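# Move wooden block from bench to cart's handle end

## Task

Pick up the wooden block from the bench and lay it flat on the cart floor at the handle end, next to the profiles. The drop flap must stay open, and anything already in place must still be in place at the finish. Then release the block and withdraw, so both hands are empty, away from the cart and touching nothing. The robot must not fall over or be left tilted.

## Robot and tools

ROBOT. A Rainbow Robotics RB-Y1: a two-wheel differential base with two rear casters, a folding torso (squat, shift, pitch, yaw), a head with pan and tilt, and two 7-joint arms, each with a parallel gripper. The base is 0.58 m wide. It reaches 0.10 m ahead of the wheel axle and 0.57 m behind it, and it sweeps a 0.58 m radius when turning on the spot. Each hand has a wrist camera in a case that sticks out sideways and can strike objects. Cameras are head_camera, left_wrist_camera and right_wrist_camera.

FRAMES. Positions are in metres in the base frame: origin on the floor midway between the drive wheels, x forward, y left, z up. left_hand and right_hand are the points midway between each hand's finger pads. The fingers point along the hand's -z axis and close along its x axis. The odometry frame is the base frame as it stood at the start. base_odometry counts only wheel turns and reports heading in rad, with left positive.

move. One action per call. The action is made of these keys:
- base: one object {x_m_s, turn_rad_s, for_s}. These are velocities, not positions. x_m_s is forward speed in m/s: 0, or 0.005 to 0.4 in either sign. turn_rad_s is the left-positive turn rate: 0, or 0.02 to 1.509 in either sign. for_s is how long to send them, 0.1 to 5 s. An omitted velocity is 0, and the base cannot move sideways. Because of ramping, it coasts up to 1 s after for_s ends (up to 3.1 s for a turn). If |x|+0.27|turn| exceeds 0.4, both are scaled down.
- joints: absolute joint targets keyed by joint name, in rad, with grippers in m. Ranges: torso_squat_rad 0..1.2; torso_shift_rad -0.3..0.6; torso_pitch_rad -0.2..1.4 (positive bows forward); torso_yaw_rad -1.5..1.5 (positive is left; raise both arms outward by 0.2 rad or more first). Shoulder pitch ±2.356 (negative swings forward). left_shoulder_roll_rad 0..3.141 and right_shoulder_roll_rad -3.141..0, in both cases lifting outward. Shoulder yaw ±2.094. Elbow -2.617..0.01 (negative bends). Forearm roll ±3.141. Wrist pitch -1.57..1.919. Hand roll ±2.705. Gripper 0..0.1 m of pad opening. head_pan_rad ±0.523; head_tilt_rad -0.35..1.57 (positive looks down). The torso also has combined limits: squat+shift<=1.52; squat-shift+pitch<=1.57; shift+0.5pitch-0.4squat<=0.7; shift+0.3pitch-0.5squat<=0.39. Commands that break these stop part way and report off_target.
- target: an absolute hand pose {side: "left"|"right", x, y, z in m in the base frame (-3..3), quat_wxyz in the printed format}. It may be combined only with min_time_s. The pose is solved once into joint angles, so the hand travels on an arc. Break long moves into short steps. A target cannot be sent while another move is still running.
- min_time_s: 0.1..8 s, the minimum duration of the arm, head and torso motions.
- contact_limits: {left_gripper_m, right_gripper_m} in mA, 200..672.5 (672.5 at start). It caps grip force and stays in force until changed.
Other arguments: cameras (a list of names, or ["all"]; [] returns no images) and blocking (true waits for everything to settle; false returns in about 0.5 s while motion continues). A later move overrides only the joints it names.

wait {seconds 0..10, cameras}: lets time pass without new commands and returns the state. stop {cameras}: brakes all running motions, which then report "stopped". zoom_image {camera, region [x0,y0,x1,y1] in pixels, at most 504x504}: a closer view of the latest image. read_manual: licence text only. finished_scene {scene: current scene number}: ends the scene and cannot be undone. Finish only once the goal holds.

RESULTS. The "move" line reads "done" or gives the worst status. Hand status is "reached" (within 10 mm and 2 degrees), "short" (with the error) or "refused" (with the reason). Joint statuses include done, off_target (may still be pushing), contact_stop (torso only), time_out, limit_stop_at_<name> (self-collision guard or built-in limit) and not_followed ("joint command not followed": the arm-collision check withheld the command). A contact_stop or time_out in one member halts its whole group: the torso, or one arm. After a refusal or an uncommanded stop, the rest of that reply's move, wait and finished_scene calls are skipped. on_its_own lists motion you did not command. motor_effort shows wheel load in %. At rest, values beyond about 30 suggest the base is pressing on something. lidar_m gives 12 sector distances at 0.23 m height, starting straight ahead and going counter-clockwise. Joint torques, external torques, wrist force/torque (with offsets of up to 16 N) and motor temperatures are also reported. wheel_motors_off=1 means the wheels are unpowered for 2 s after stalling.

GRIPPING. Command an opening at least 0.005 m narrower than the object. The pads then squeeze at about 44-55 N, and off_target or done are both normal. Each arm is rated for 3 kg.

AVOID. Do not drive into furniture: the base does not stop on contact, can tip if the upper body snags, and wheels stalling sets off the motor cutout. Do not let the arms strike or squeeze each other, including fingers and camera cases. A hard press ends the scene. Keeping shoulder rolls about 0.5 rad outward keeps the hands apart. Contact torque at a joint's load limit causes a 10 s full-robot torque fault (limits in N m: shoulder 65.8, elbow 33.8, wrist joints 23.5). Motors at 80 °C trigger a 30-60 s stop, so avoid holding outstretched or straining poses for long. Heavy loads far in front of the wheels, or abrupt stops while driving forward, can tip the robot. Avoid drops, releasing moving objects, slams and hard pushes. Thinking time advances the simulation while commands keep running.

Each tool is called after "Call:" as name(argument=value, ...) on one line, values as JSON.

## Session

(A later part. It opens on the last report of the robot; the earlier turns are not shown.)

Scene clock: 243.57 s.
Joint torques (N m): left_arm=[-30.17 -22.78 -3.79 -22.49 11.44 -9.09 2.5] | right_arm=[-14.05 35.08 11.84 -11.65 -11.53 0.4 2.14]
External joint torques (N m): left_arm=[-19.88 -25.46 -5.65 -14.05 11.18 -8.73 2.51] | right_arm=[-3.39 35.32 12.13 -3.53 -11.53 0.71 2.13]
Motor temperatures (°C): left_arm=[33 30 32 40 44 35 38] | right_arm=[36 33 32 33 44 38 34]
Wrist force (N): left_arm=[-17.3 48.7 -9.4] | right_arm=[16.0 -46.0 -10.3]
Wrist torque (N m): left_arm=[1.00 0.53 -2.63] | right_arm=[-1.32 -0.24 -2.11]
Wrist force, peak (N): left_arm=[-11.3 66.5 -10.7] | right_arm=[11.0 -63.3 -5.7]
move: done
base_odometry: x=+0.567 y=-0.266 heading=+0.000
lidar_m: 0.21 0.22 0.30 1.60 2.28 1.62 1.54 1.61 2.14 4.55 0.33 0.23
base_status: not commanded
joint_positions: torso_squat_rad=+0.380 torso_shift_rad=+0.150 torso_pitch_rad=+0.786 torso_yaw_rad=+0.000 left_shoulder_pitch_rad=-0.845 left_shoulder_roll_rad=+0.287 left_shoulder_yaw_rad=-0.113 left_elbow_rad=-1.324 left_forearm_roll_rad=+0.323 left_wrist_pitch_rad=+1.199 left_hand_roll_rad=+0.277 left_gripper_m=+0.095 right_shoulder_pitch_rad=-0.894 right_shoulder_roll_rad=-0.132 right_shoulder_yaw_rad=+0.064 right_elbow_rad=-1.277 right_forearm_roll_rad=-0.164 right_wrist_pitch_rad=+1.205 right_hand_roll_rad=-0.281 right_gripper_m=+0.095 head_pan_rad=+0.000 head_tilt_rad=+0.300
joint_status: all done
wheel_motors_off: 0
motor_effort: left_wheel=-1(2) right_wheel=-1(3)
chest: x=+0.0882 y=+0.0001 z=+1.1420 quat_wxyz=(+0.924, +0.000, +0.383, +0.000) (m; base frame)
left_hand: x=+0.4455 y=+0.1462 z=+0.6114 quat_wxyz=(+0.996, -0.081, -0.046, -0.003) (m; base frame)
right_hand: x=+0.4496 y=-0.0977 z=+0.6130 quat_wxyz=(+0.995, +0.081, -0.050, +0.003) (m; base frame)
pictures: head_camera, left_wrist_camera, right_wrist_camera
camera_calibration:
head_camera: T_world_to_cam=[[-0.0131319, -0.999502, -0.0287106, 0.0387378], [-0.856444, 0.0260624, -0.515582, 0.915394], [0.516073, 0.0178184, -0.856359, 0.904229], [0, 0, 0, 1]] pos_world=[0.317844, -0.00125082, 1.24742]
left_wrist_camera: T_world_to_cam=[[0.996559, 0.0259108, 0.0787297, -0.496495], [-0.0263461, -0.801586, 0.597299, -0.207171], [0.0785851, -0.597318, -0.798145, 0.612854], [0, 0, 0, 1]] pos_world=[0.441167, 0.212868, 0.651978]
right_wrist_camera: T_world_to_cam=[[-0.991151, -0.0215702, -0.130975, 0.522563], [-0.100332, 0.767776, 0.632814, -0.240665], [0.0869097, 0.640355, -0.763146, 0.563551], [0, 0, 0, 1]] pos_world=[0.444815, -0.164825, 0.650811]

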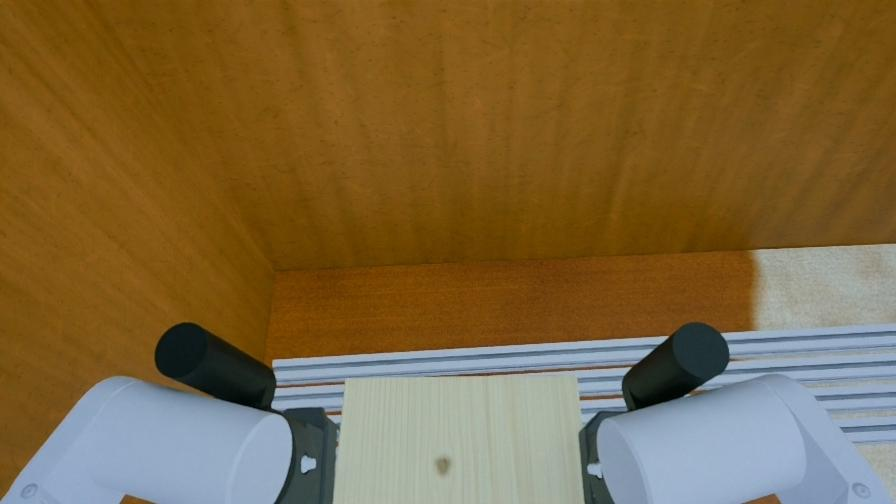

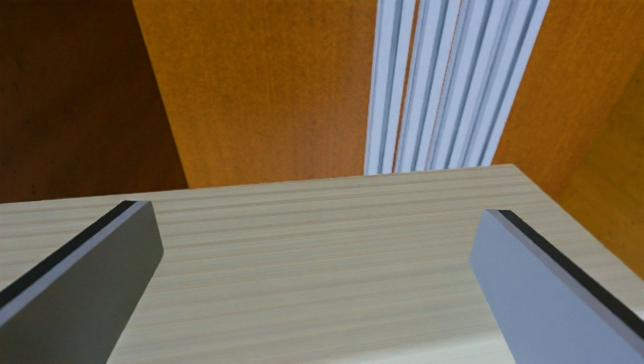

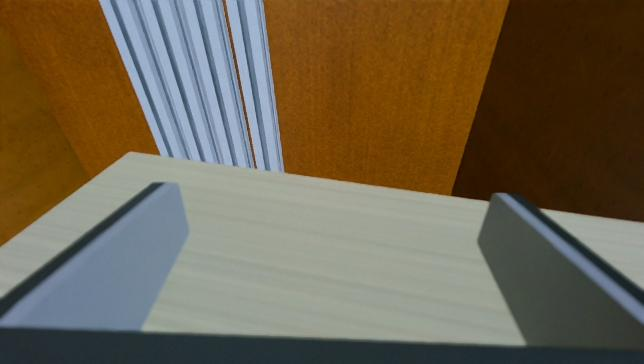

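Call:
move(joints={"torso_squat_rad":0.60,"torso_shift_rad":0.22,"torso_pitch_rad":0.854,"left_shoulder_pitch_rad":-0.8781,"left_shoulder_roll_rad":0.2354,"left_shoulder_yaw_rad":-0.115,"left_elbow_rad":-1.0416,"left_forearm_roll_rad":0.3022,"left_wrist_pitch_rad":0.8725,"left_hand_roll_rad":0.2044,"right_shoulder_pitch_rad":-0.9303,"right_shoulder_roll_rad":-0.1054,"right_shoulder_yaw_rad":0.067,"right_elbow_rad":-0.9788,"right_forearm_roll_rad":-0.1484,"right_wrist_pitch_rad":0.8655,"right_hand_roll_rad":-0.2475,"head_tilt_rad":0.5}, min_time_s=2.5)

Scene clock: 251.17 s.
Joint torques (N m): left_arm=[-26.63 -24.25 -3.46 -19.9 10.23 -6.33 2.2] | right_arm=[-16.43 34.77 9.23 -10.61 -8.28 -0.63 1.17]
External joint torques (N m): left_arm=[-18.36 -26 -4.5 -12.79 10.02 -5.96 2.21] | right_arm=[-7.68 34.28 9.17 -3.88 -8.3 -0.31 1.16]
Motor temperatures (°C): left_arm=[33 29 32 40 43 35 38] | right_arm=[36 34 32 33 43 37 34]
Wrist force (N): left_arm=[-11.6 46.4 -10.8] | right_arm=[9.8 -42.4 -11.0]
Wrist torque (N m): left_arm=[0.89 0.39 -2.42] | right_arm=[-1.38 0.05 -1.05]
Wrist force, peak (N): left_arm=[-17.8 64.7 -6.0] | right_arm=[15.3 -62.1 -8.1]
move: done
base_odometry: x=+0.567 y=-0.266 heading=+0.000
lidar_m: 0.22 0.23 0.32 1.59 2.29 1.62 1.55 1.62 2.16 4.55 0.33 0.23
base_status: not commanded
joint_positions: torso_squat_rad=+0.600 torso_shift_rad=+0.220 torso_pitch_rad=+0.855 torso_yaw_rad=+0.000 left_shoulder_pitch_rad=-0.873 left_shoulder_roll_rad=+0.242 left_shoulder_yaw_rad=-0.114 left_elbow_rad=-1.038 left_forearm_roll_rad=+0.300 left_wrist_pitch_rad=+0.874 left_hand_roll_rad=+0.204 left_gripper_m=+0.095 right_shoulder_pitch_rad=-0.928 right_shoulder_roll_rad=-0.114 right_shoulder_yaw_rad=+0.064 right_elbow_rad=-0.978 right_forearm_roll_rad=-0.146 right_wrist_pitch_rad=+0.866 right_hand_roll_rad=-0.248 right_gripper_m=+0.095 head_pan_rad=+0.000 head_tilt_rad=+0.500
joint_status: all done
wheel_motors_off: 0
motor_effort: left_wheel=-1(2) right_wheel=+1(4)
chest: x=+0.1317 y=+0.0001 z=+1.0474 quat_wxyz=(+0.910, +0.000, +0.414, +0.000) (m; base frame)
left_hand: x=+0.4437 y=+0.1463 z=+0.4382 quat_wxyz=(+0.995, -0.082, -0.052, -0.005) (m; base frame)
right_hand: x=+0.4470 y=-0.0978 z=+0.4391 quat_wxyz=(+0.995, +0.082, -0.056, +0.004) (m; base frame)
pictures: head_camera, left_wrist_camera, right_wrist_camera
camera_calibration:
head_camera: T_world_to_cam=[[-0.0202882, -0.999502, -0.0241883, 0.0332536], [-0.962638, 0.0260627, -0.269534, 0.650817], [0.27003, 0.0178162, -0.962687, 0.983703], [0, 0, 0, 1]] pos_world=[0.361546, -0.00125081, 1.12322]
left_wrist_camera: T_world_to_cam=[[0.995445, 0.0243187, 0.0921864, -0.486278], [-0.0357532, -0.801139, 0.59741, -0.0996483], [0.0883824, -0.597984, -0.79662, 0.469871], [0, 0, 0, 1]] pos_world=[0.438972, 0.212969, 0.478668]
right_wrist_camera: T_world_to_cam=[[-0.989662, -0.0230377, -0.141556, 0.500989], [-0.108286, 0.7672, 0.632201, -0.127043], [0.0940375, 0.640994, -0.761763, 0.427359], [0, 0, 0, 1]] pos_world=[0.441865, -0.164926, 0.476781]

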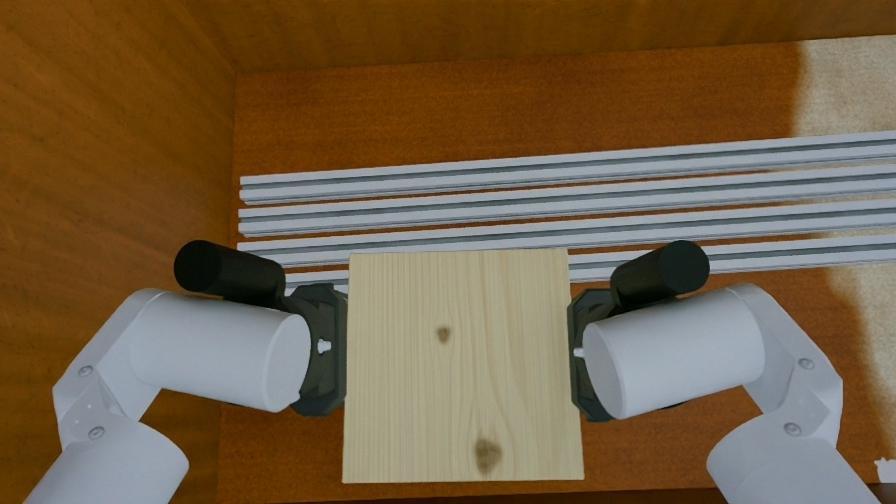

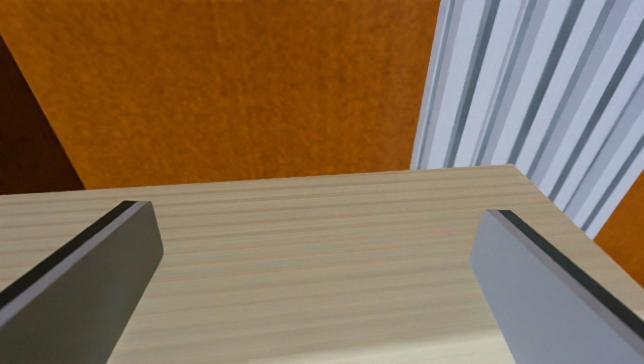

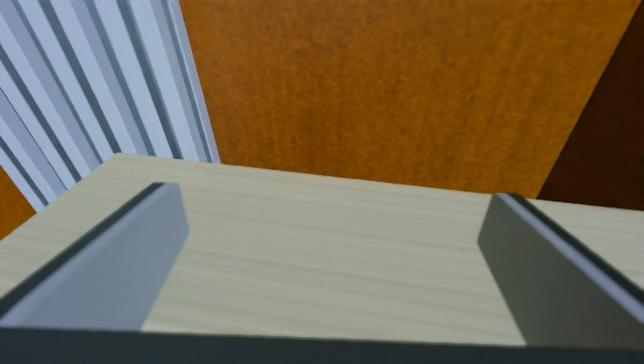

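Call:
move(base={"x_m_s":-0.03,"for_s":0.4}, cameras=[])

Call:
move(joints={"torso_squat_rad":0.70,"torso_shift_rad":0.282,"torso_pitch_rad":0.90,"left_shoulder_pitch_rad":-0.9616,"left_shoulder_roll_rad":0.2075,"left_shoulder_yaw_rad":-0.115,"left_elbow_rad":-0.7362,"left_forearm_roll_rad":0.3373,"left_wrist_pitch_rad":0.6056,"left_hand_roll_rad":0.1301,"right_shoulder_pitch_rad":-1.0345,"right_shoulder_roll_rad":-0.0971,"right_shoulder_yaw_rad":0.067,"right_elbow_rad":-0.6357,"right_forearm_roll_rad":-0.1676,"right_wrist_pitch_rad":0.572,"right_hand_roll_rad":-0.2237}, min_time_s=2.5)

Scene clock: 256.30 s.
Joint torques (N m): left_arm=[-26.3 -24.39 -3.62 -20.34 10.48 -6.16 2.19] | right_arm=[-15.62 35.03 9.29 -11.3 -8.44 -0.65 1.16]
External joint torques (N m): left_arm=[-18.03 -26.14 -4.66 -13.23 10.26 -5.8 2.19] | right_arm=[-6.86 34.55 9.23 -4.57 -8.45 -0.33 1.15]
Motor temperatures (°C): left_arm=[33 29 32 40 42 35 38] | right_arm=[35 34 32 33 43 37 34]
Wrist force (N): left_arm=[-11.5 46.4 -10.0] | right_arm=[9.9 -42.5 -10.0]
Wrist torque (N m): left_arm=[0.91 0.43 -2.42] | right_arm=[-1.35 0.08 -1.02]
Wrist force, peak (N): left_arm=[-12.4 46.7 -10.7] | right_arm=[10.5 -43.2 -11.4]
move: done
base_odometry: x=+0.555 y=-0.266 heading=+0.000
lidar_m: 0.23 0.24 0.32 1.59 2.28 1.61 1.54 1.60 2.14 4.63 0.36 0.25
base_status: done (sent for 0.4 of 0.4 s)
joint_positions: torso_squat_rad=+0.600 torso_shift_rad=+0.220 torso_pitch_rad=+0.855 torso_yaw_rad=+0.000 left_shoulder_pitch_rad=-0.874 left_shoulder_roll_rad=+0.242 left_shoulder_yaw_rad=-0.114 left_elbow_rad=-1.038 left_forearm_roll_rad=+0.300 left_wrist_pitch_rad=+0.874 left_hand_roll_rad=+0.204 left_gripper_m=+0.095 right_shoulder_pitch_rad=-0.929 right_shoulder_roll_rad=-0.114 right_shoulder_yaw_rad=+0.064 right_elbow_rad=-0.978 right_forearm_roll_rad=-0.146 right_wrist_pitch_rad=+0.866 right_hand_roll_rad=-0.248 right_gripper_m=+0.095 head_pan_rad=+0.000 head_tilt_rad=+0.500
joint_status: not commanded
wheel_motors_off: 0
motor_effort: left_wheel=-1(22) right_wheel=-1(20)
chest: x=+0.1317 y=+0.0001 z=+1.0474 quat_wxyz=(+0.910, +0.000, +0.414, +0.000) (m; base frame)
left_hand: x=+0.4438 y=+0.1463 z=+0.4382 quat_wxyz=(+0.995, -0.082, -0.052, -0.005) (m; base frame)
right_hand: x=+0.4470 y=-0.0978 z=+0.4391 quat_wxyz=(+0.995, +0.082, -0.056, +0.004) (m; base frame)
pictures: none
No camera images: "cameras" was empty.

Scene clock: 259.10 s.
Joint torques (N m): left_arm=[-22.83 -29.62 -3.71 -15.43 8.68 -6.54 1.79] | right_arm=[-24.5 30.15 4.99 -14.84 -6.14 -5.67 -0.01]
External joint torques (N m): left_arm=[-15.46 -30.85 -4.29 -9.97 8.52 -6.17 1.79] | right_arm=[-16.48 29.27 4.84 -9.91 -6.17 -5.35 -0.02]
Motor temperatures (°C): left_arm=[33 29 32 40 42 35 38] | right_arm=[35 34 32 33 42 37 34]
Wrist force (N): left_arm=[-9.3 47.5 24.9] | right_arm=[-12.2 -41.6 21.9]
Wrist torque (N m): left_arm=[0.62 1.85 -1.96] | right_arm=[-1.13 0.46 0.01]
Wrist force, peak (N): left_arm=[-10.1 68.7 -6.0] | right_arm=[7.0 -65.9 -7.2]
move: done
base_odometry: x=+0.555 y=-0.266 heading=+0.000
lidar_m: 0.22 0.23 0.32 1.60 2.27 1.61 1.53 1.60 2.14 4.61 0.35 0.24
base_status: not commanded
joint_positions: torso_squat_rad=+0.700 torso_shift_rad=+0.281 torso_pitch_rad=+0.899 torso_yaw_rad=+0.000 left_shoulder_pitch_rad=-0.958 left_shoulder_roll_rad=+0.215 left_shoulder_yaw_rad=-0.114 left_elbow_rad=-0.734 left_forearm_roll_rad=+0.335 left_wrist_pitch_rad=+0.607 left_hand_roll_rad=+0.130 left_gripper_m=+0.095 right_shoulder_pitch_rad=-1.030 right_shoulder_roll_rad=-0.104 right_shoulder_yaw_rad=+0.066 right_elbow_rad=-0.633 right_forearm_roll_rad=-0.166 right_wrist_pitch_rad=+0.573 right_hand_roll_rad=-0.224 right_gripper_m=+0.095 head_pan_rad=+0.000 head_tilt_rad=+0.500
joint_status: all done
wheel_motors_off: 0
motor_effort: left_wheel=+3(3) right_wheel=+4(5)
chest: x=+0.1629 y=+0.0001 z=+0.9874 quat_wxyz=(+0.901, +0.000, +0.434, +0.000) (m; base frame)
left_hand: x=+0.4412 y=+0.1469 z=+0.3295 quat_wxyz=(+0.995, -0.082, -0.058, -0.005) (m; base frame)
right_hand: x=+0.4412 y=-0.0977 z=+0.3291 quat_wxyz=(+0.995, +0.082, -0.058, +0.005) (m; base frame)
pictures: head_camera, left_wrist_camera, right_wrist_camera
camera_calibration:
head_camera: T_world_to_cam=[[-0.0213376, -0.999502, -0.0232688, 0.0316971], [-0.973618, 0.0260625, -0.226692, 0.624112], [0.227185, 0.0178178, -0.973688, 0.935367], [0, 0, 0, 1]] pos_world=[0.395822, -0.00125082, 1.05297]
left_wrist_camera: T_world_to_cam=[[0.99443, 0.024017, 0.102628, -0.476636], [-0.0422625, -0.801134, 0.596991, -0.0312796], [0.0965565, -0.598003, -0.795656, 0.3799], [0, 0, 0, 1]] pos_world=[0.435977, 0.21357, 0.369859]
right_wrist_camera: T_world_to_cam=[[-0.988979, -0.0241894, -0.146066, 0.480753], [-0.112101, 0.766796, 0.632026, -0.0564805], [0.0967145, 0.641435, -0.761057, 0.342615], [0, 0, 0, 1]] pos_world=[0.435987, -0.164827, 0.366668]

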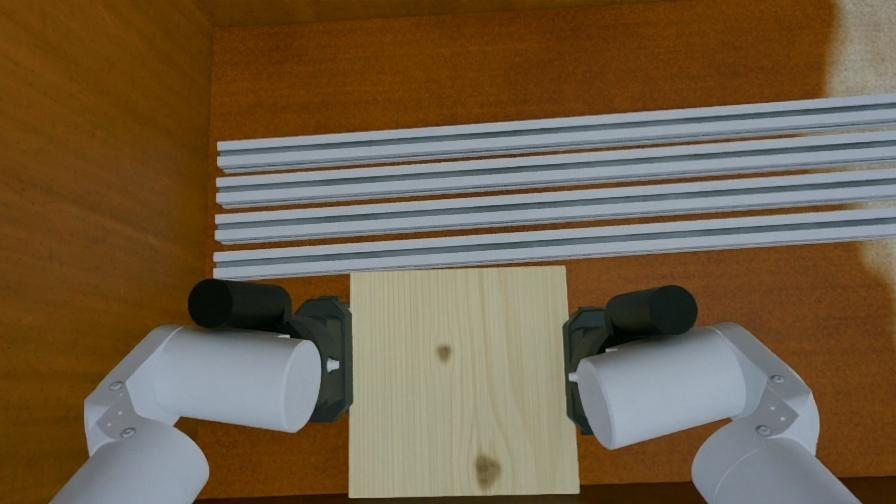

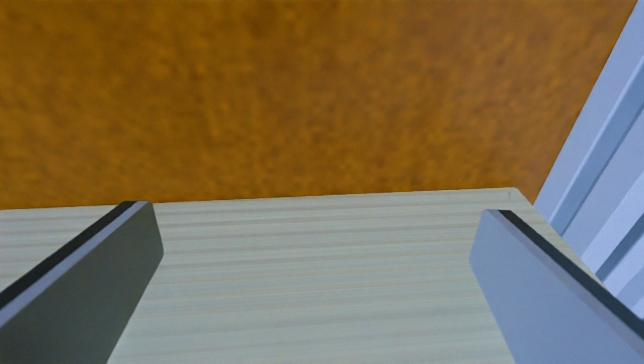

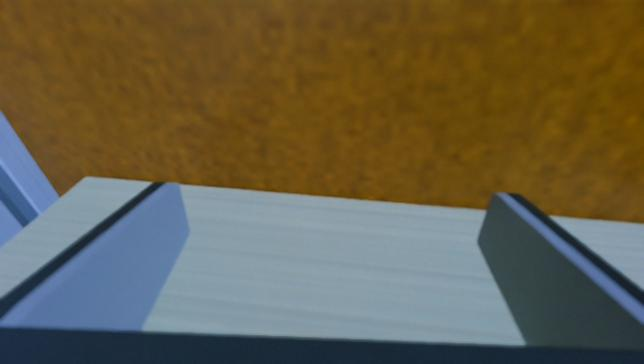

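Call:
move(target={"side":"left","x":0.441,"y":0.152,"z":0.330,"quat_wxyz":[0.9945,-0.0870,-0.0590,-0.0052]}, min_time_s=1, cameras=[])

Call:
move(target={"side":"right","x":0.441,"y":-0.115,"z":0.332,"quat_wxyz":[0.9945,0.0870,-0.0590,0.0052]}, min_time_s=1, cameras=[])

Call:
move(target={"side":"left","x":0.441,"y":0.172,"z":0.332,"quat_wxyz":[0.9945,-0.0870,-0.0590,-0.0052]}, min_time_s=0.8)

Scene clock: 262.47 s.
Joint torques (N m): left_arm=[-11.18 -9.91 0.31 -9.74 3.68 -2.61 0.52] | right_arm=[-20.09 23.16 3.89 -13.34 -4.72 -3.82 -0.53]
External joint torques (N m): left_arm=[-4.03 -11.51 -0.37 -4.31 3.51 -2.24 0.53] | right_arm=[-12.06 22.22 3.72 -8.39 -4.74 -3.49 -0.53]
Motor temperatures (°C): left_arm=[33 29 32 40 41 35 38] | right_arm=[35 34 32 33 42 37 34]
Wrist force (N): left_arm=[-2.7 19.6 1.7] | right_arm=[-6.5 -25.8 -0.2]
Wrist torque (N m): left_arm=[-0.03 0.72 -0.73] | right_arm=[-0.90 0.66 0.67]
Wrist force, peak (N): left_arm=[-9.2 48.5 25.5] | right_arm=[-12.3 -40.4 24.5]
move: done
base_odometry: x=+0.555 y=-0.266 heading=+0.000
lidar_m: 0.23 0.24 0.33 1.58 2.28 1.61 1.54 1.60 2.14 4.63 0.35 0.25
base_status: not commanded
joint_positions: torso_squat_rad=+0.700 torso_shift_rad=+0.282 torso_pitch_rad=+0.900 torso_yaw_rad=+0.000 left_shoulder_pitch_rad=-0.946 left_shoulder_roll_rad=+0.230 left_shoulder_yaw_rad=-0.111 left_elbow_rad=-0.743 left_forearm_roll_rad=+0.370 left_wrist_pitch_rad=+0.606 left_hand_roll_rad=+0.099 left_gripper_m=+0.095 right_shoulder_pitch_rad=-1.031 right_shoulder_roll_rad=-0.102 right_shoulder_yaw_rad=+0.066 right_elbow_rad=-0.634 right_forearm_roll_rad=-0.166 right_wrist_pitch_rad=+0.573 right_hand_roll_rad=-0.224 right_gripper_m=+0.095 head_pan_rad=+0.000 head_tilt_rad=+0.500
joint_status: all done
wheel_motors_off: 0
motor_effort: left_wheel=+1(3) right_wheel=+6(10)
chest: x=+0.1632 y=+0.0001 z=+0.9872 quat_wxyz=(+0.901, +0.000, +0.435, +0.000) (m; base frame)
left_hand: x=+0.4404 y=+0.1542 z=+0.3289 quat_wxyz=(+0.995, -0.084, -0.058, -0.005) (m; base frame)
left_hand_status: reached (checked arc, planned for 1.0 s): 3 mm and 0.3 deg off.
right_hand: x=+0.4415 y=-0.0962 z=+0.3291 quat_wxyz=(+0.995, +0.083, -0.058, +0.005) (m; base frame)
pictures: none
No camera images: "cameras" was empty.

Scene clock: 263.80 s.
Joint torques (N m): left_arm=[-10.86 -5.73 0.11 -8.54 2.29 -1.54 0.52] | right_arm=[-5.41 -0.88 -1.86 -5.91 -0.47 -0.12 0.2]
External joint torques (N m): left_arm=[-3.71 -7.31 -0.56 -3.11 2.11 -1.17 0.53] | right_arm=[1.95 -0.98 -1.84 -0.73 -0.47 0.2 0.19]
Motor temperatures (°C): left_arm=[33 29 31 39 41 35 38] | right_arm=[35 34 32 33 41 37 34]
Wrist force (N): left_arm=[-1.5 11.5 -9.1] | right_arm=[-0.4 1.8 -4.2]
Wrist torque (N m): left_arm=[-0.17 0.07 -0.39] | right_arm=[-0.28 0.07 -0.12]
Wrist force, peak (N): left_arm=[-2.2 18.7 5.7] | right_arm=[-6.5 -26.3 -2.1]
move: done
base_odometry: x=+0.555 y=-0.266 heading=+0.000
lidar_m: 0.23 0.24 0.33 1.61 2.27 1.60 1.53 1.60 2.14 4.61 0.35 0.25
base_status: not commanded
joint_positions: torso_squat_rad=+0.700 torso_shift_rad=+0.282 torso_pitch_rad=+0.900 torso_yaw_rad=+0.000 left_shoulder_pitch_rad=-0.946 left_shoulder_roll_rad=+0.229 left_shoulder_yaw_rad=-0.111 left_elbow_rad=-0.743 left_forearm_roll_rad=+0.370 left_wrist_pitch_rad=+0.606 left_hand_roll_rad=+0.099 left_gripper_m=+0.095 right_shoulder_pitch_rad=-0.979 right_shoulder_roll_rad=-0.137 right_shoulder_yaw_rad=+0.058 right_elbow_rad=-0.720 right_forearm_roll_rad=-0.228 right_wrist_pitch_rad=+0.610 right_hand_roll_rad=-0.158 right_gripper_m=+0.095 head_pan_rad=+0.000 head_tilt_rad=+0.500
joint_status: all done
wheel_motors_off: 0
motor_effort: left_wheel=+1(2) right_wheel=+2(8)
chest: x=+0.1633 y=+0.0001 z=+0.9871 quat_wxyz=(+0.900, +0.000, +0.435, +0.000) (m; base frame)
left_hand: x=+0.4403 y=+0.1536 z=+0.3289 quat_wxyz=(+0.995, -0.085, -0.058, -0.005) (m; base frame)
right_hand: x=+0.4412 y=-0.1143 z=+0.3314 quat_wxyz=(+0.994, +0.087, -0.059, +0.006) (m; base frame)
right_hand_status: reached (checked arc, planned for 1.0 s): 1 mm and 0.1 deg off.
pictures: none
No camera images: "cameras" was empty.

Scene clock: 264.93 s.
Joint torques (N m): left_arm=[-5.7 2.28 2.71 -6.06 0.4 -0.24 -0.25] | right_arm=[-5.89 -0.52 -2.28 -5.81 -0.46 -0.14 0.22]
External joint torques (N m): left_arm=[1.05 -0.21 1.77 -0.56 0.21 0.12 -0.24] | right_arm=[1.48 -0.62 -2.26 -0.64 -0.46 0.18 0.21]
Motor temperatures (°C): left_arm=[33 29 31 39 41 34 38] | right_arm=[35 34 32 33 41 37 34]
Wrist force (N): left_arm=[-0.1 3.1 -7.4] | right_arm=[-0.2 2.0 -3.9]
Wrist torque (N m): left_arm=[-0.48 0.12 0.06] | right_arm=[-0.28 0.10 -0.10]
Wrist force, peak (N): left_arm=[-1.9 13.2 -11.2] | right_arm=[0.0 1.8 -4.3]
move: done
base_odometry: x=+0.555 y=-0.266 heading=+0.000
lidar_m: 0.23 0.23 0.33 1.60 2.27 1.62 1.54 1.60 2.14 4.60 0.36 0.25
base_status: not commanded
joint_positions: torso_squat_rad=+0.700 torso_shift_rad=+0.282 torso_pitch_rad=+0.900 torso_yaw_rad=+0.000 left_shoulder_pitch_rad=-0.917 left_shoulder_roll_rad=+0.265 left_shoulder_yaw_rad=-0.101 left_elbow_rad=-0.787 left_forearm_roll_rad=+0.427 left_wrist_pitch_rad=+0.626 left_hand_roll_rad=+0.048 left_gripper_m=+0.095 right_shoulder_pitch_rad=-0.979 right_shoulder_roll_rad=-0.137 right_shoulder_yaw_rad=+0.058 right_elbow_rad=-0.720 right_forearm_roll_rad=-0.228 right_wrist_pitch_rad=+0.610 right_hand_roll_rad=-0.158 right_gripper_m=+0.095 head_pan_rad=+0.000 head_tilt_rad=+0.500
joint_status: all done
wheel_motors_off: 0
motor_effort: left_wheel=+0(1) right_wheel=+3(5)
chest: x=+0.1633 y=+0.0001 z=+0.9871 quat_wxyz=(+0.900, +0.000, +0.435, +0.000) (m; base frame)
left_hand: x=+0.4411 y=+0.1718 z=+0.3319 quat_wxyz=(+0.994, -0.087, -0.059, -0.005) (m; base frame)
left_hand_status: reached (checked arc, planned for 0.8 s): 0 mm and 0.0 deg off.
right_hand: x=+0.4412 y=-0.1144 z=+0.3314 quat_wxyz=(+0.994, +0.087, -0.059, +0.006) (m; base frame)
pictures: head_camera, left_wrist_camera, right_wrist_camera
camera_calibration:
head_camera: T_world_to_cam=[[-0.0212614, -0.999504, -0.0232279, 0.0316227], [-0.973828, 0.0259626, -0.225798, 0.62363], [0.226289, 0.0178192, -0.973897, 0.935344], [0, 0, 0, 1]] pos_world=[0.396323, -0.00125112, 1.05248]
left_wrist_camera: T_world_to_cam=[[0.99418, 0.024471, 0.104915, -0.478169], [-0.0443455, -0.794568, 0.605553, -0.0158832], [0.0981803, -0.606681, -0.788859, 0.395238], [0, 0, 0, 1]] pos_world=[0.435878, 0.238864, 0.371572]
right_wrist_camera: T_world_to_cam=[[-0.98867, -0.0248622, -0.148032, 0.481162], [-0.114903, 0.759919, 0.639781, -0.0473443], [0.0965861, 0.649542, -0.754166, 0.353825], [0, 0, 0, 1]] pos_world=[0.436096, -0.181884, 0.36836]

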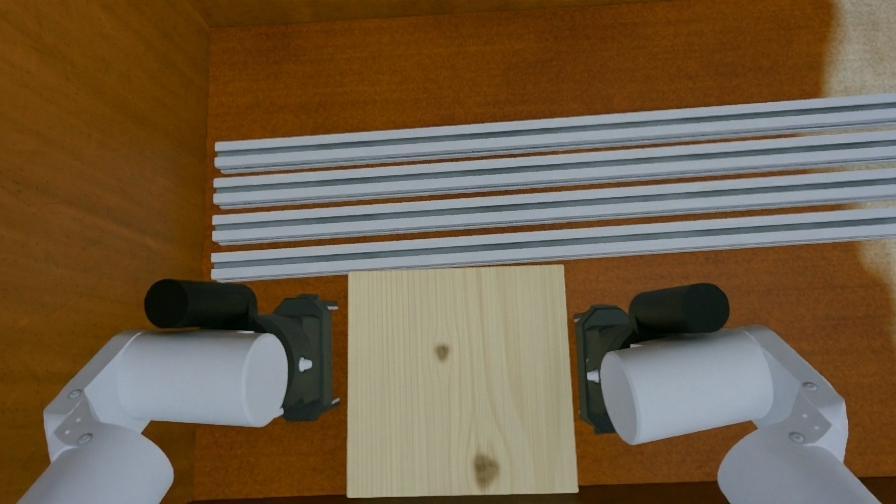

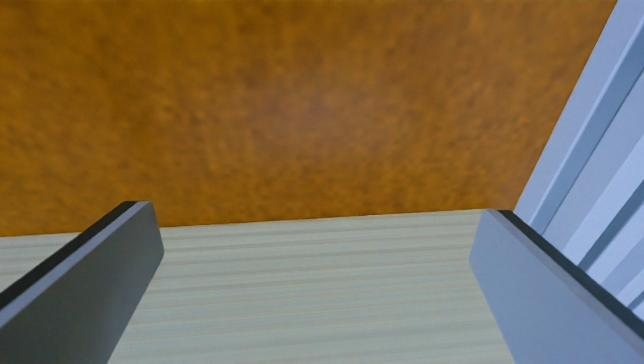

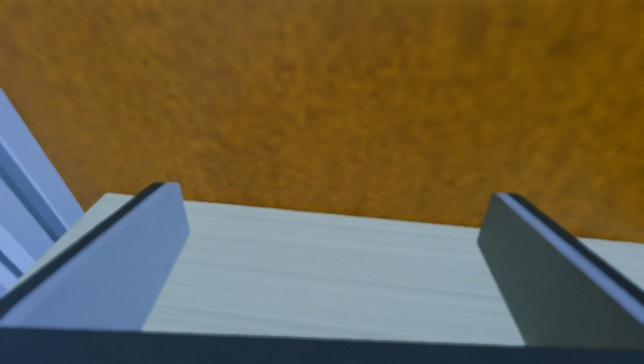

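Call:
move(joints={"torso_squat_rad":0.60,"torso_shift_rad":0.22,"torso_pitch_rad":0.854,"left_shoulder_pitch_rad":-0.8781,"left_shoulder_roll_rad":0.295,"left_shoulder_yaw_rad":-0.115,"left_elbow_rad":-1.0416,"left_forearm_roll_rad":0.3022,"left_wrist_pitch_rad":0.8725,"left_hand_roll_rad":0.2044,"right_shoulder_pitch_rad":-0.9303,"right_shoulder_roll_rad":-0.17,"right_shoulder_yaw_rad":0.067,"right_elbow_rad":-0.9788,"right_forearm_roll_rad":-0.1484,"right_wrist_pitch_rad":0.8655,"right_hand_roll_rad":-0.2475}, min_time_s=2)

Call:
move(joints={"torso_squat_rad":0.38,"torso_shift_rad":0.15,"torso_pitch_rad":0.785,"left_shoulder_pitch_rad":-0.8496,"left_shoulder_roll_rad":0.34,"left_shoulder_yaw_rad":-0.115,"left_elbow_rad":-1.328,"left_forearm_roll_rad":0.3261,"left_wrist_pitch_rad":1.1966,"left_hand_roll_rad":0.278,"right_shoulder_pitch_rad":-0.8948,"right_shoulder_roll_rad":-0.2,"right_shoulder_yaw_rad":0.067,"right_elbow_rad":-1.2778,"right_forearm_roll_rad":-0.1673,"right_wrist_pitch_rad":1.2051,"right_hand_roll_rad":-0.2808}, min_time_s=2)

Call:
move(joints={"torso_squat_rad":0.02,"torso_shift_rad":0.0,"torso_pitch_rad":0.55,"left_shoulder_pitch_rad":-0.927,"left_shoulder_roll_rad":0.40,"left_elbow_rad":-1.75,"left_wrist_pitch_rad":1.652,"right_shoulder_pitch_rad":-0.973,"right_shoulder_roll_rad":-0.3,"right_elbow_rad":-1.75,"right_wrist_pitch_rad":1.686}, min_time_s=2)

Scene clock: 272.60 s.
Joint torques (N m): left_arm=[-7.33 2.42 1.05 -7.33 -0.13 -0.28 0.17] | right_arm=[-7.24 -1.97 0.66 -7.7 0.32 -0.19 -0.25]
External joint torques (N m): left_arm=[1.1 -0.68 -0.47 -0.25 -0.27 0.11 0.18] | right_arm=[1.6 -1.04 1.05 -0.97 0.22 0.15 -0.26]
Motor temperatures (°C): left_arm=[33 29 31 39 40 34 38] | right_arm=[35 33 32 32 40 37 34]
Wrist force (N): left_arm=[-0.9 2.6 -6.9] | right_arm=[-0.6 2.2 -4.2]
Wrist torque (N m): left_arm=[-0.41 0.04 0.08] | right_arm=[-0.30 0.11 -0.11]
Wrist force, peak (N): left_arm=[-0.4 3.7 -8.6] | right_arm=[-0.6 2.0 -4.6]
move: done
base_odometry: x=+0.555 y=-0.266 heading=+0.000
lidar_m: 0.23 0.24 0.34 1.60 2.26 1.61 1.53 1.60 2.14 4.61 0.36 0.25
base_status: not commanded
joint_positions: torso_squat_rad=+0.600 torso_shift_rad=+0.220 torso_pitch_rad=+0.854 torso_yaw_rad=+0.000 left_shoulder_pitch_rad=-0.878 left_shoulder_roll_rad=+0.295 left_shoulder_yaw_rad=-0.115 left_elbow_rad=-1.041 left_forearm_roll_rad=+0.302 left_wrist_pitch_rad=+0.872 left_hand_roll_rad=+0.204 left_gripper_m=+0.095 right_shoulder_pitch_rad=-0.931 right_shoulder_roll_rad=-0.170 right_shoulder_yaw_rad=+0.067 right_elbow_rad=-0.979 right_forearm_roll_rad=-0.148 right_wrist_pitch_rad=+0.865 right_hand_roll_rad=-0.247 right_gripper_m=+0.095 head_pan_rad=+0.000 head_tilt_rad=+0.500
joint_status: all done
wheel_motors_off: 0
motor_effort: left_wheel=-1(2) right_wheel=+1(4)
chest: x=+0.1314 y=+0.0001 z=+1.0476 quat_wxyz=(+0.910, +0.000, +0.414, +0.000) (m; base frame)
left_hand: x=+0.4572 y=+0.1777 z=+0.4413 quat_wxyz=(+0.996, -0.058, -0.064, -0.007) (m; base frame)
right_hand: x=+0.4588 y=-0.1323 z=+0.4387 quat_wxyz=(+0.996, +0.056, -0.065, +0.006) (m; base frame)
pictures: head_camera, left_wrist_camera, right_wrist_camera
camera_calibration:
head_camera: T_world_to_cam=[[-0.0201731, -0.999504, -0.0241761, 0.0331972], [-0.962469, 0.0259599, -0.270146, 0.651138], [0.27064, 0.0178191, -0.962516, 0.983685], [0, 0, 0, 1]] pos_world=[0.361146, -0.00125113, 1.12352]
left_wrist_camera: T_world_to_cam=[[0.9931, 0.0185457, 0.115796, -0.508989], [-0.0496602, -0.828008, 0.558512, -0.0475769], [0.106238, -0.560409, -0.821374, 0.485987], [0, 0, 0, 1]] pos_world=[0.451484, 0.242397, 0.484688]
right_wrist_camera: T_world_to_cam=[[-0.986929, -0.0302157, -0.158296, 0.516995], [-0.119101, 0.798463, 0.590146, -0.0715296], [0.108562, 0.601285, -0.791625, 0.449207], [0, 0, 0, 1]] pos_world=[0.452952, -0.197366, 0.479654]

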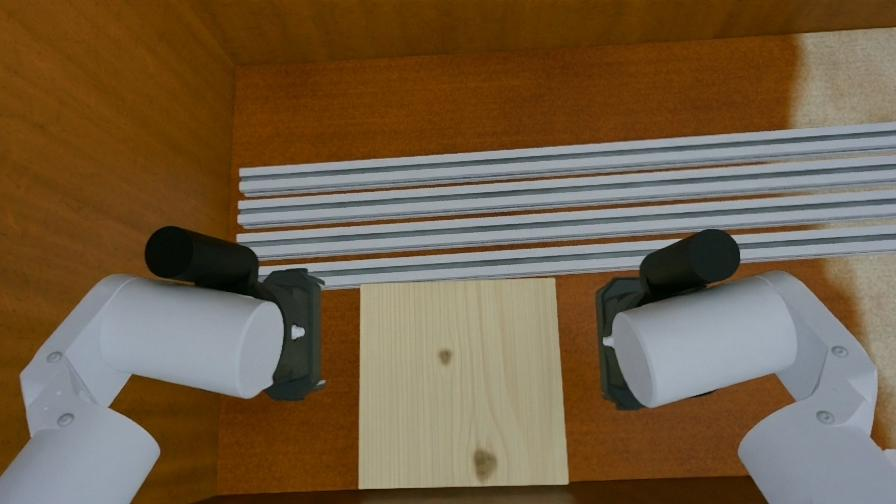

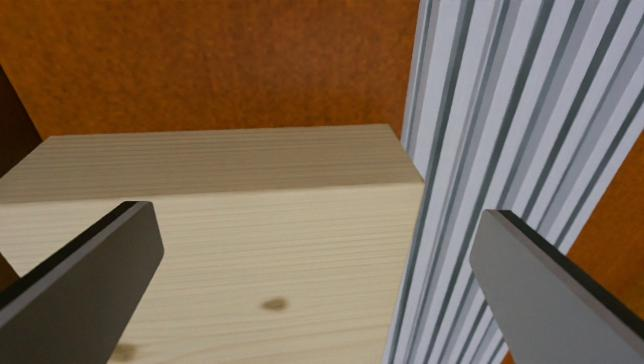

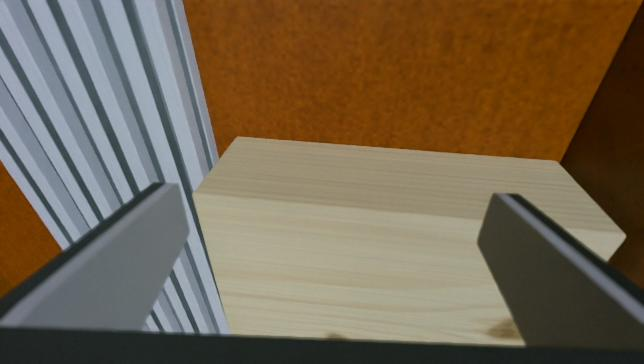

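Scene clock: 274.90 s.
Joint torques (N m): left_arm=[-9.05 3.31 2.25 -8.64 0.45 -0.31 0.24] | right_arm=[-9.8 -3.08 0.04 -9.07 -0.23 -0.11 -0.3]
External joint torques (N m): left_arm=[1.4 -0.59 -0.15 -0.28 0.29 0.06 0.25] | right_arm=[0.93 -1.27 0.97 -0.99 -0.36 0.21 -0.3]
Motor temperatures (°C): left_arm=[33 29 31 39 39 34 38] | right_arm=[35 33 32 32 39 37 34]
Wrist force (N): left_arm=[-1.2 2.4 -7.6] | right_arm=[-0.6 1.8 -4.2]
Wrist torque (N m): left_arm=[-0.37 -0.02 0.12] | right_arm=[-0.21 0.06 -0.09]
Wrist force, peak (N): left_arm=[-0.4 2.8 -8.6] | right_arm=[-0.1 2.1 -4.7]
move: done
base_odometry: x=+0.555 y=-0.266 heading=+0.000
lidar_m: 0.22 0.24 0.33 1.61 2.26 1.61 1.53 1.60 2.13 4.62 0.35 0.24
base_status: not commanded
joint_positions: torso_squat_rad=+0.380 torso_shift_rad=+0.150 torso_pitch_rad=+0.785 torso_yaw_rad=+0.000 left_shoulder_pitch_rad=-0.850 left_shoulder_roll_rad=+0.340 left_shoulder_yaw_rad=-0.115 left_elbow_rad=-1.328 left_forearm_roll_rad=+0.326 left_wrist_pitch_rad=+1.197 left_hand_roll_rad=+0.278 left_gripper_m=+0.095 right_shoulder_pitch_rad=-0.895 right_shoulder_roll_rad=-0.200 right_shoulder_yaw_rad=+0.067 right_elbow_rad=-1.278 right_forearm_roll_rad=-0.167 right_wrist_pitch_rad=+1.205 right_hand_roll_rad=-0.281 right_gripper_m=+0.095 head_pan_rad=+0.000 head_tilt_rad=+0.500
joint_status: all done
wheel_motors_off: 0
motor_effort: left_wheel=-1(3) right_wheel=+2(3)
chest: x=+0.0878 y=+0.0001 z=+1.1422 quat_wxyz=(+0.924, +0.000, +0.382, +0.000) (m; base frame)
left_hand: x=+0.4575 y=+0.1742 z=+0.6156 quat_wxyz=(+0.997, -0.058, -0.057, -0.005) (m; base frame)
right_hand: x=+0.4609 y=-0.1355 z=+0.6129 quat_wxyz=(+0.997, +0.050, -0.060, +0.004) (m; base frame)
pictures: head_camera, left_wrist_camera, right_wrist_camera
camera_calibration:
head_camera: T_world_to_cam=[[-0.0184563, -0.999504, -0.0255127, 0.0359818], [-0.941515, 0.0259613, -0.335968, 0.708144], [0.336464, 0.0178199, -0.941528, 1.05673], [0, 0, 0, 1]] pos_world=[0.311842, -0.00125112, 1.23377]
left_wrist_camera: T_world_to_cam=[[0.994412, 0.0215567, 0.103341, -0.522903], [-0.0401482, -0.828142, 0.559079, -0.152522], [0.0976332, -0.560104, -0.822649, 0.631726], [0, 0, 0, 1]] pos_world=[0.45218, 0.238794, 0.658998]
right_wrist_camera: T_world_to_cam=[[-0.988472, -0.0284788, -0.148701, 0.54171], [-0.11076, 0.805632, 0.581971, -0.169363], [0.103224, 0.591732, -0.799499, 0.594834], [0, 0, 0, 1]] pos_world=[0.455305, -0.200111, 0.654686]

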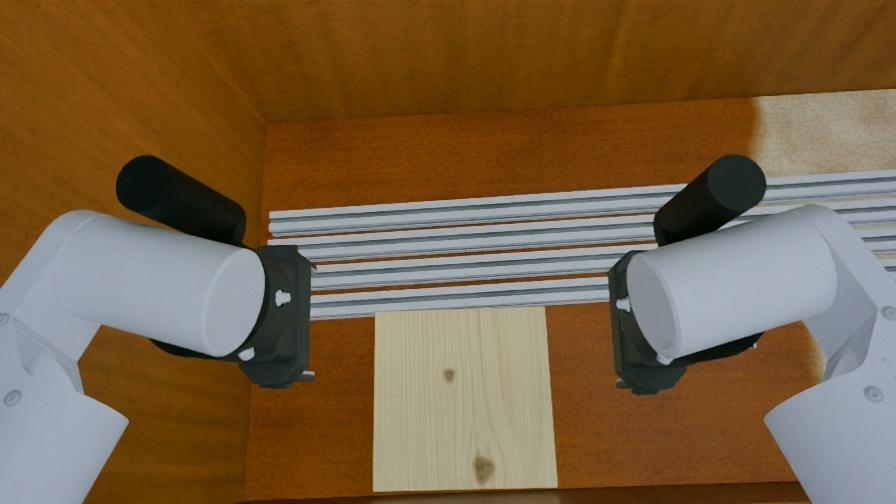

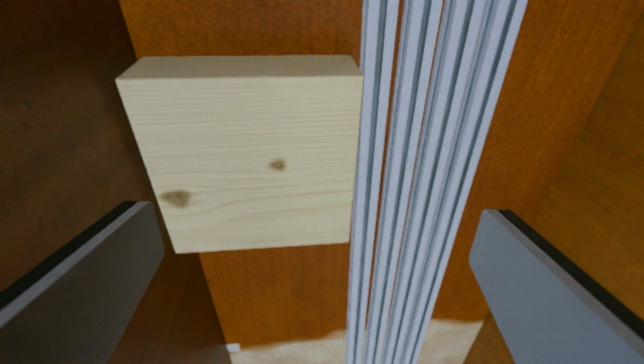

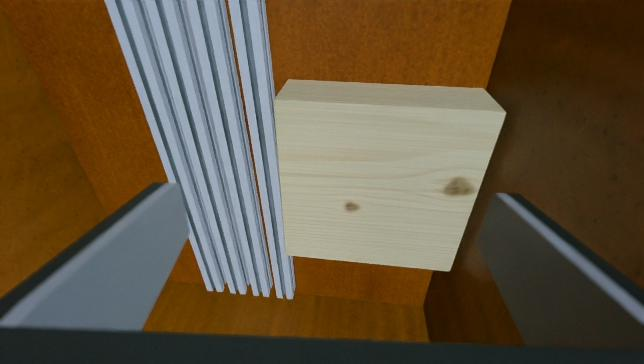

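Scene clock: 277.23 s.
Joint torques (N m): left_arm=[-15.15 4.61 4.12 -8.45 0.08 -0.87 0.2] | right_arm=[-18.2 -5.6 -1.69 -9.26 0.08 -0.6 -0.28]
External joint torques (N m): left_arm=[0.82 -0.53 -0.02 0.06 0.24 -0.06 0.22] | right_arm=[-2 -1.14 1.03 -1 -0.38 0.21 -0.3]
Motor temperatures (°C): left_arm=[32 29 31 38 39 34 38] | right_arm=[35 32 32 32 39 37 34]
Wrist force (N): left_arm=[-1.7 2.1 -7.8] | right_arm=[-2.3 2.9 -3.9]
Wrist torque (N m): left_arm=[-0.41 0.05 0.13] | right_arm=[-0.34 -0.04 -0.09]
Wrist force, peak (N): left_arm=[-0.5 3.2 -8.4] | right_arm=[-2.4 3.1 -3.8]
move: done
base_odometry: x=+0.555 y=-0.266 heading=+0.000
lidar_m: 0.23 0.24 0.33 1.60 2.24 1.62 1.51 1.58 2.13 4.61 0.35 0.25
base_status: not commanded
joint_positions: torso_squat_rad=+0.020 torso_shift_rad=+0.000 torso_pitch_rad=+0.550 torso_yaw_rad=+0.000 left_shoulder_pitch_rad=-0.927 left_shoulder_roll_rad=+0.400 left_shoulder_yaw_rad=-0.115 left_elbow_rad=-1.750 left_forearm_roll_rad=+0.326 left_wrist_pitch_rad=+1.652 left_hand_roll_rad=+0.278 left_gripper_m=+0.095 right_shoulder_pitch_rad=-0.973 right_shoulder_roll_rad=-0.300 right_shoulder_yaw_rad=+0.067 right_elbow_rad=-1.750 right_forearm_roll_rad=-0.167 right_wrist_pitch_rad=+1.686 right_hand_roll_rad=-0.281 right_gripper_m=+0.095 head_pan_rad=+0.000 head_tilt_rad=+0.500
joint_status: all done
wheel_motors_off: 0
motor_effort: left_wheel=+1(5) right_wheel=+0(3)
chest: x=-0.0663 y=+0.0001 z=+1.2442 quat_wxyz=(+0.962, +0.000, +0.271, +0.000) (m; base frame)
left_hand: x=+0.4175 y=+0.1587 z=+0.9511 quat_wxyz=(+0.978, -0.024, -0.190, -0.087) (m; base frame)
right_hand: x=+0.4334 y=-0.1513 z=+0.9708 quat_wxyz=(+0.975, +0.004, -0.217, +0.052) (m; base frame)
pictures: head_camera, left_wrist_camera, right_wrist_camera
camera_calibration:
head_camera: T_world_to_cam=[[-0.0120088, -0.999504, -0.0291103, 0.0406451], [-0.837377, 0.0259633, -0.546009, 0.865563], [0.546494, 0.0178194, -0.837273, 1.08888], [0, 0, 0, 1]] pos_world=[0.130224, -0.00125112, 1.38548]
left_wrist_camera: T_world_to_cam=[[0.92017, -0.135267, 0.367409, -0.712738], [-0.302437, -0.841522, 0.44763, -0.136866], [0.248633, -0.523014, -0.815253, 0.827042], [0, 0, 0, 1]] pos_world=[0.408816, 0.220968, 0.997381]
right_wrist_camera: T_world_to_cam=[[-0.885453, -0.128056, -0.446738, 0.796815], [-0.338081, 0.837062, 0.430149, -0.117367], [0.318864, 0.53191, -0.784473, 0.776086], [0, 0, 0, 1]] pos_world=[0.418396, -0.212527, 1.01527]

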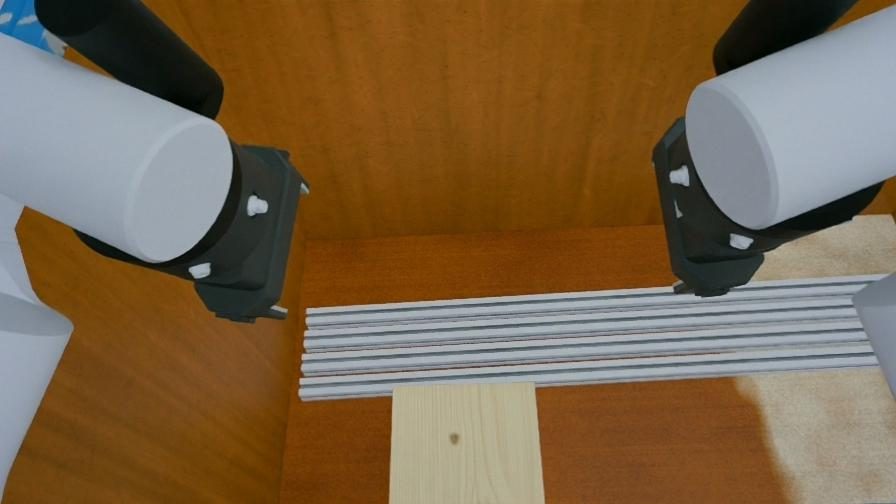

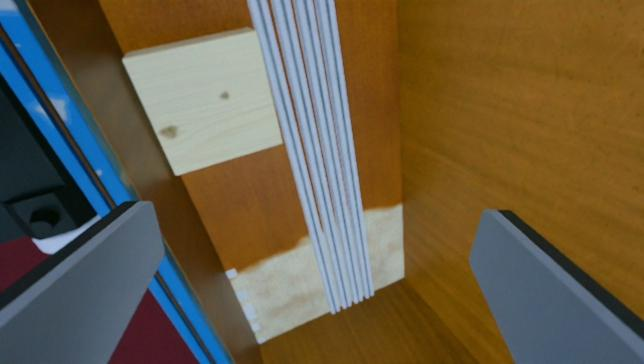

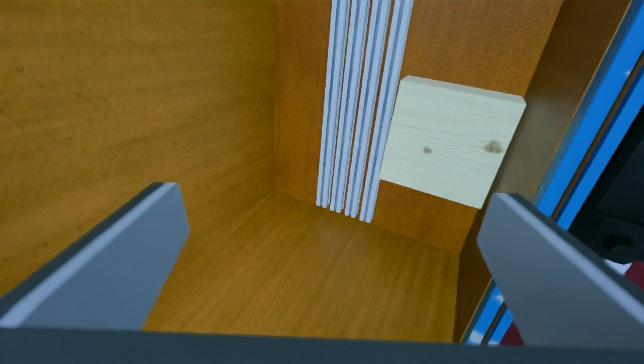

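Call:
move(base={"x_m_s":-0.3,"for_s":1.7}, cameras=["head_camera"])

Call:
finished_scene(scene=2)

Scene clock: 280.90 s.
Joint torques (N m): left_arm=[-14.54 4.22 4.38 -8.44 -0.16 -0.89 0.2] | right_arm=[-17.08 -5.5 -1.58 -9.17 0.11 -0.55 -0.28]
External joint torques (N m): left_arm=[1.43 -0.93 0.24 0.07 0 -0.08 0.22] | right_arm=[-0.88 -1.03 1.14 -0.91 -0.35 0.26 -0.3]
Motor temperatures (°C): left_arm=[32 29 31 38 38 34 38] | right_arm=[35 32 32 32 39 37 34]
Wrist force (N): left_arm=[-2.1 2.0 -7.0] | right_arm=[-2.6 2.8 -3.6]
Wrist torque (N m): left_arm=[-0.39 -0.02 0.10] | right_arm=[-0.31 -0.03 -0.12]
Wrist force, peak (N): left_arm=[-2.2 2.2 -8.1] | right_arm=[-2.4 3.0 -4.2]
move: done
base_odometry: x=+0.045 y=-0.266 heading=-0.002
lidar_m: 0.74 0.77 1.78 4.65 1.50 1.09 1.02 1.08 1.43 3.56 1.09 0.77
base_status: done (sent for 1.7 of 1.7 s)
joint_positions: torso_squat_rad=+0.020 torso_shift_rad=+0.000 torso_pitch_rad=+0.550 torso_yaw_rad=+0.000 left_shoulder_pitch_rad=-0.927 left_shoulder_roll_rad=+0.400 left_shoulder_yaw_rad=-0.115 left_elbow_rad=-1.750 left_forearm_roll_rad=+0.326 left_wrist_pitch_rad=+1.652 left_hand_roll_rad=+0.278 left_gripper_m=+0.095 right_shoulder_pitch_rad=-0.973 right_shoulder_roll_rad=-0.300 right_shoulder_yaw_rad=+0.067 right_elbow_rad=-1.750 right_forearm_roll_rad=-0.167 right_wrist_pitch_rad=+1.686 right_hand_roll_rad=-0.281 right_gripper_m=+0.095 head_pan_rad=+0.000 head_tilt_rad=+0.500
joint_status: not commanded
wheel_motors_off: 0
motor_effort: left_wheel=-22(36) right_wheel=+21(41)
chest: x=-0.0663 y=+0.0001 z=+1.2442 quat_wxyz=(+0.962, +0.000, +0.271, +0.000) (m; base frame)
left_hand: x=+0.4176 y=+0.1587 z=+0.9511 quat_wxyz=(+0.978, -0.024, -0.190, -0.087) (m; base frame)
right_hand: x=+0.4334 y=-0.1512 z=+0.9709 quat_wxyz=(+0.975, +0.004, -0.217, +0.052) (m; base frame)
pictures: head_camera
camera_calibration:
head_camera: T_world_to_cam=[[-0.0120088, -0.999504, -0.0291103, 0.0406451], [-0.837377, 0.0259633, -0.546009, 0.865563], [0.546494, 0.0178194, -0.837273, 1.08888], [0, 0, 0, 1]] pos_world=[0.130224, -0.00125112, 1.38548]

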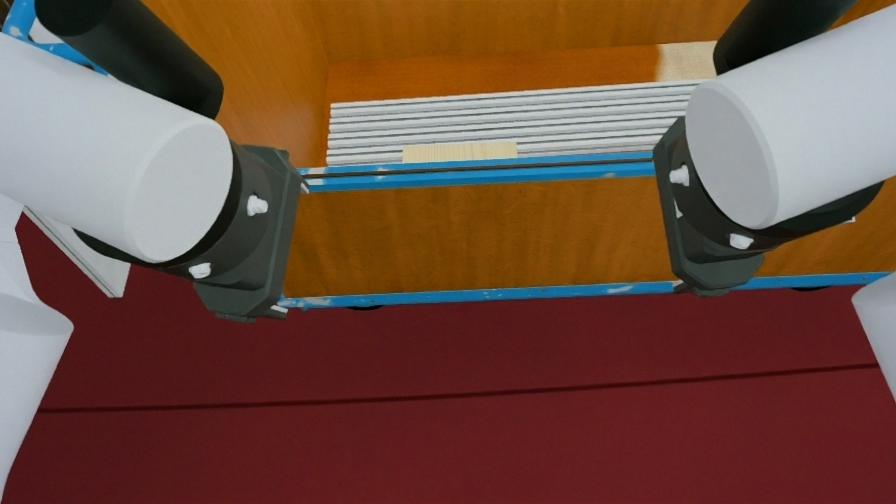

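The scene is finished: the task was done.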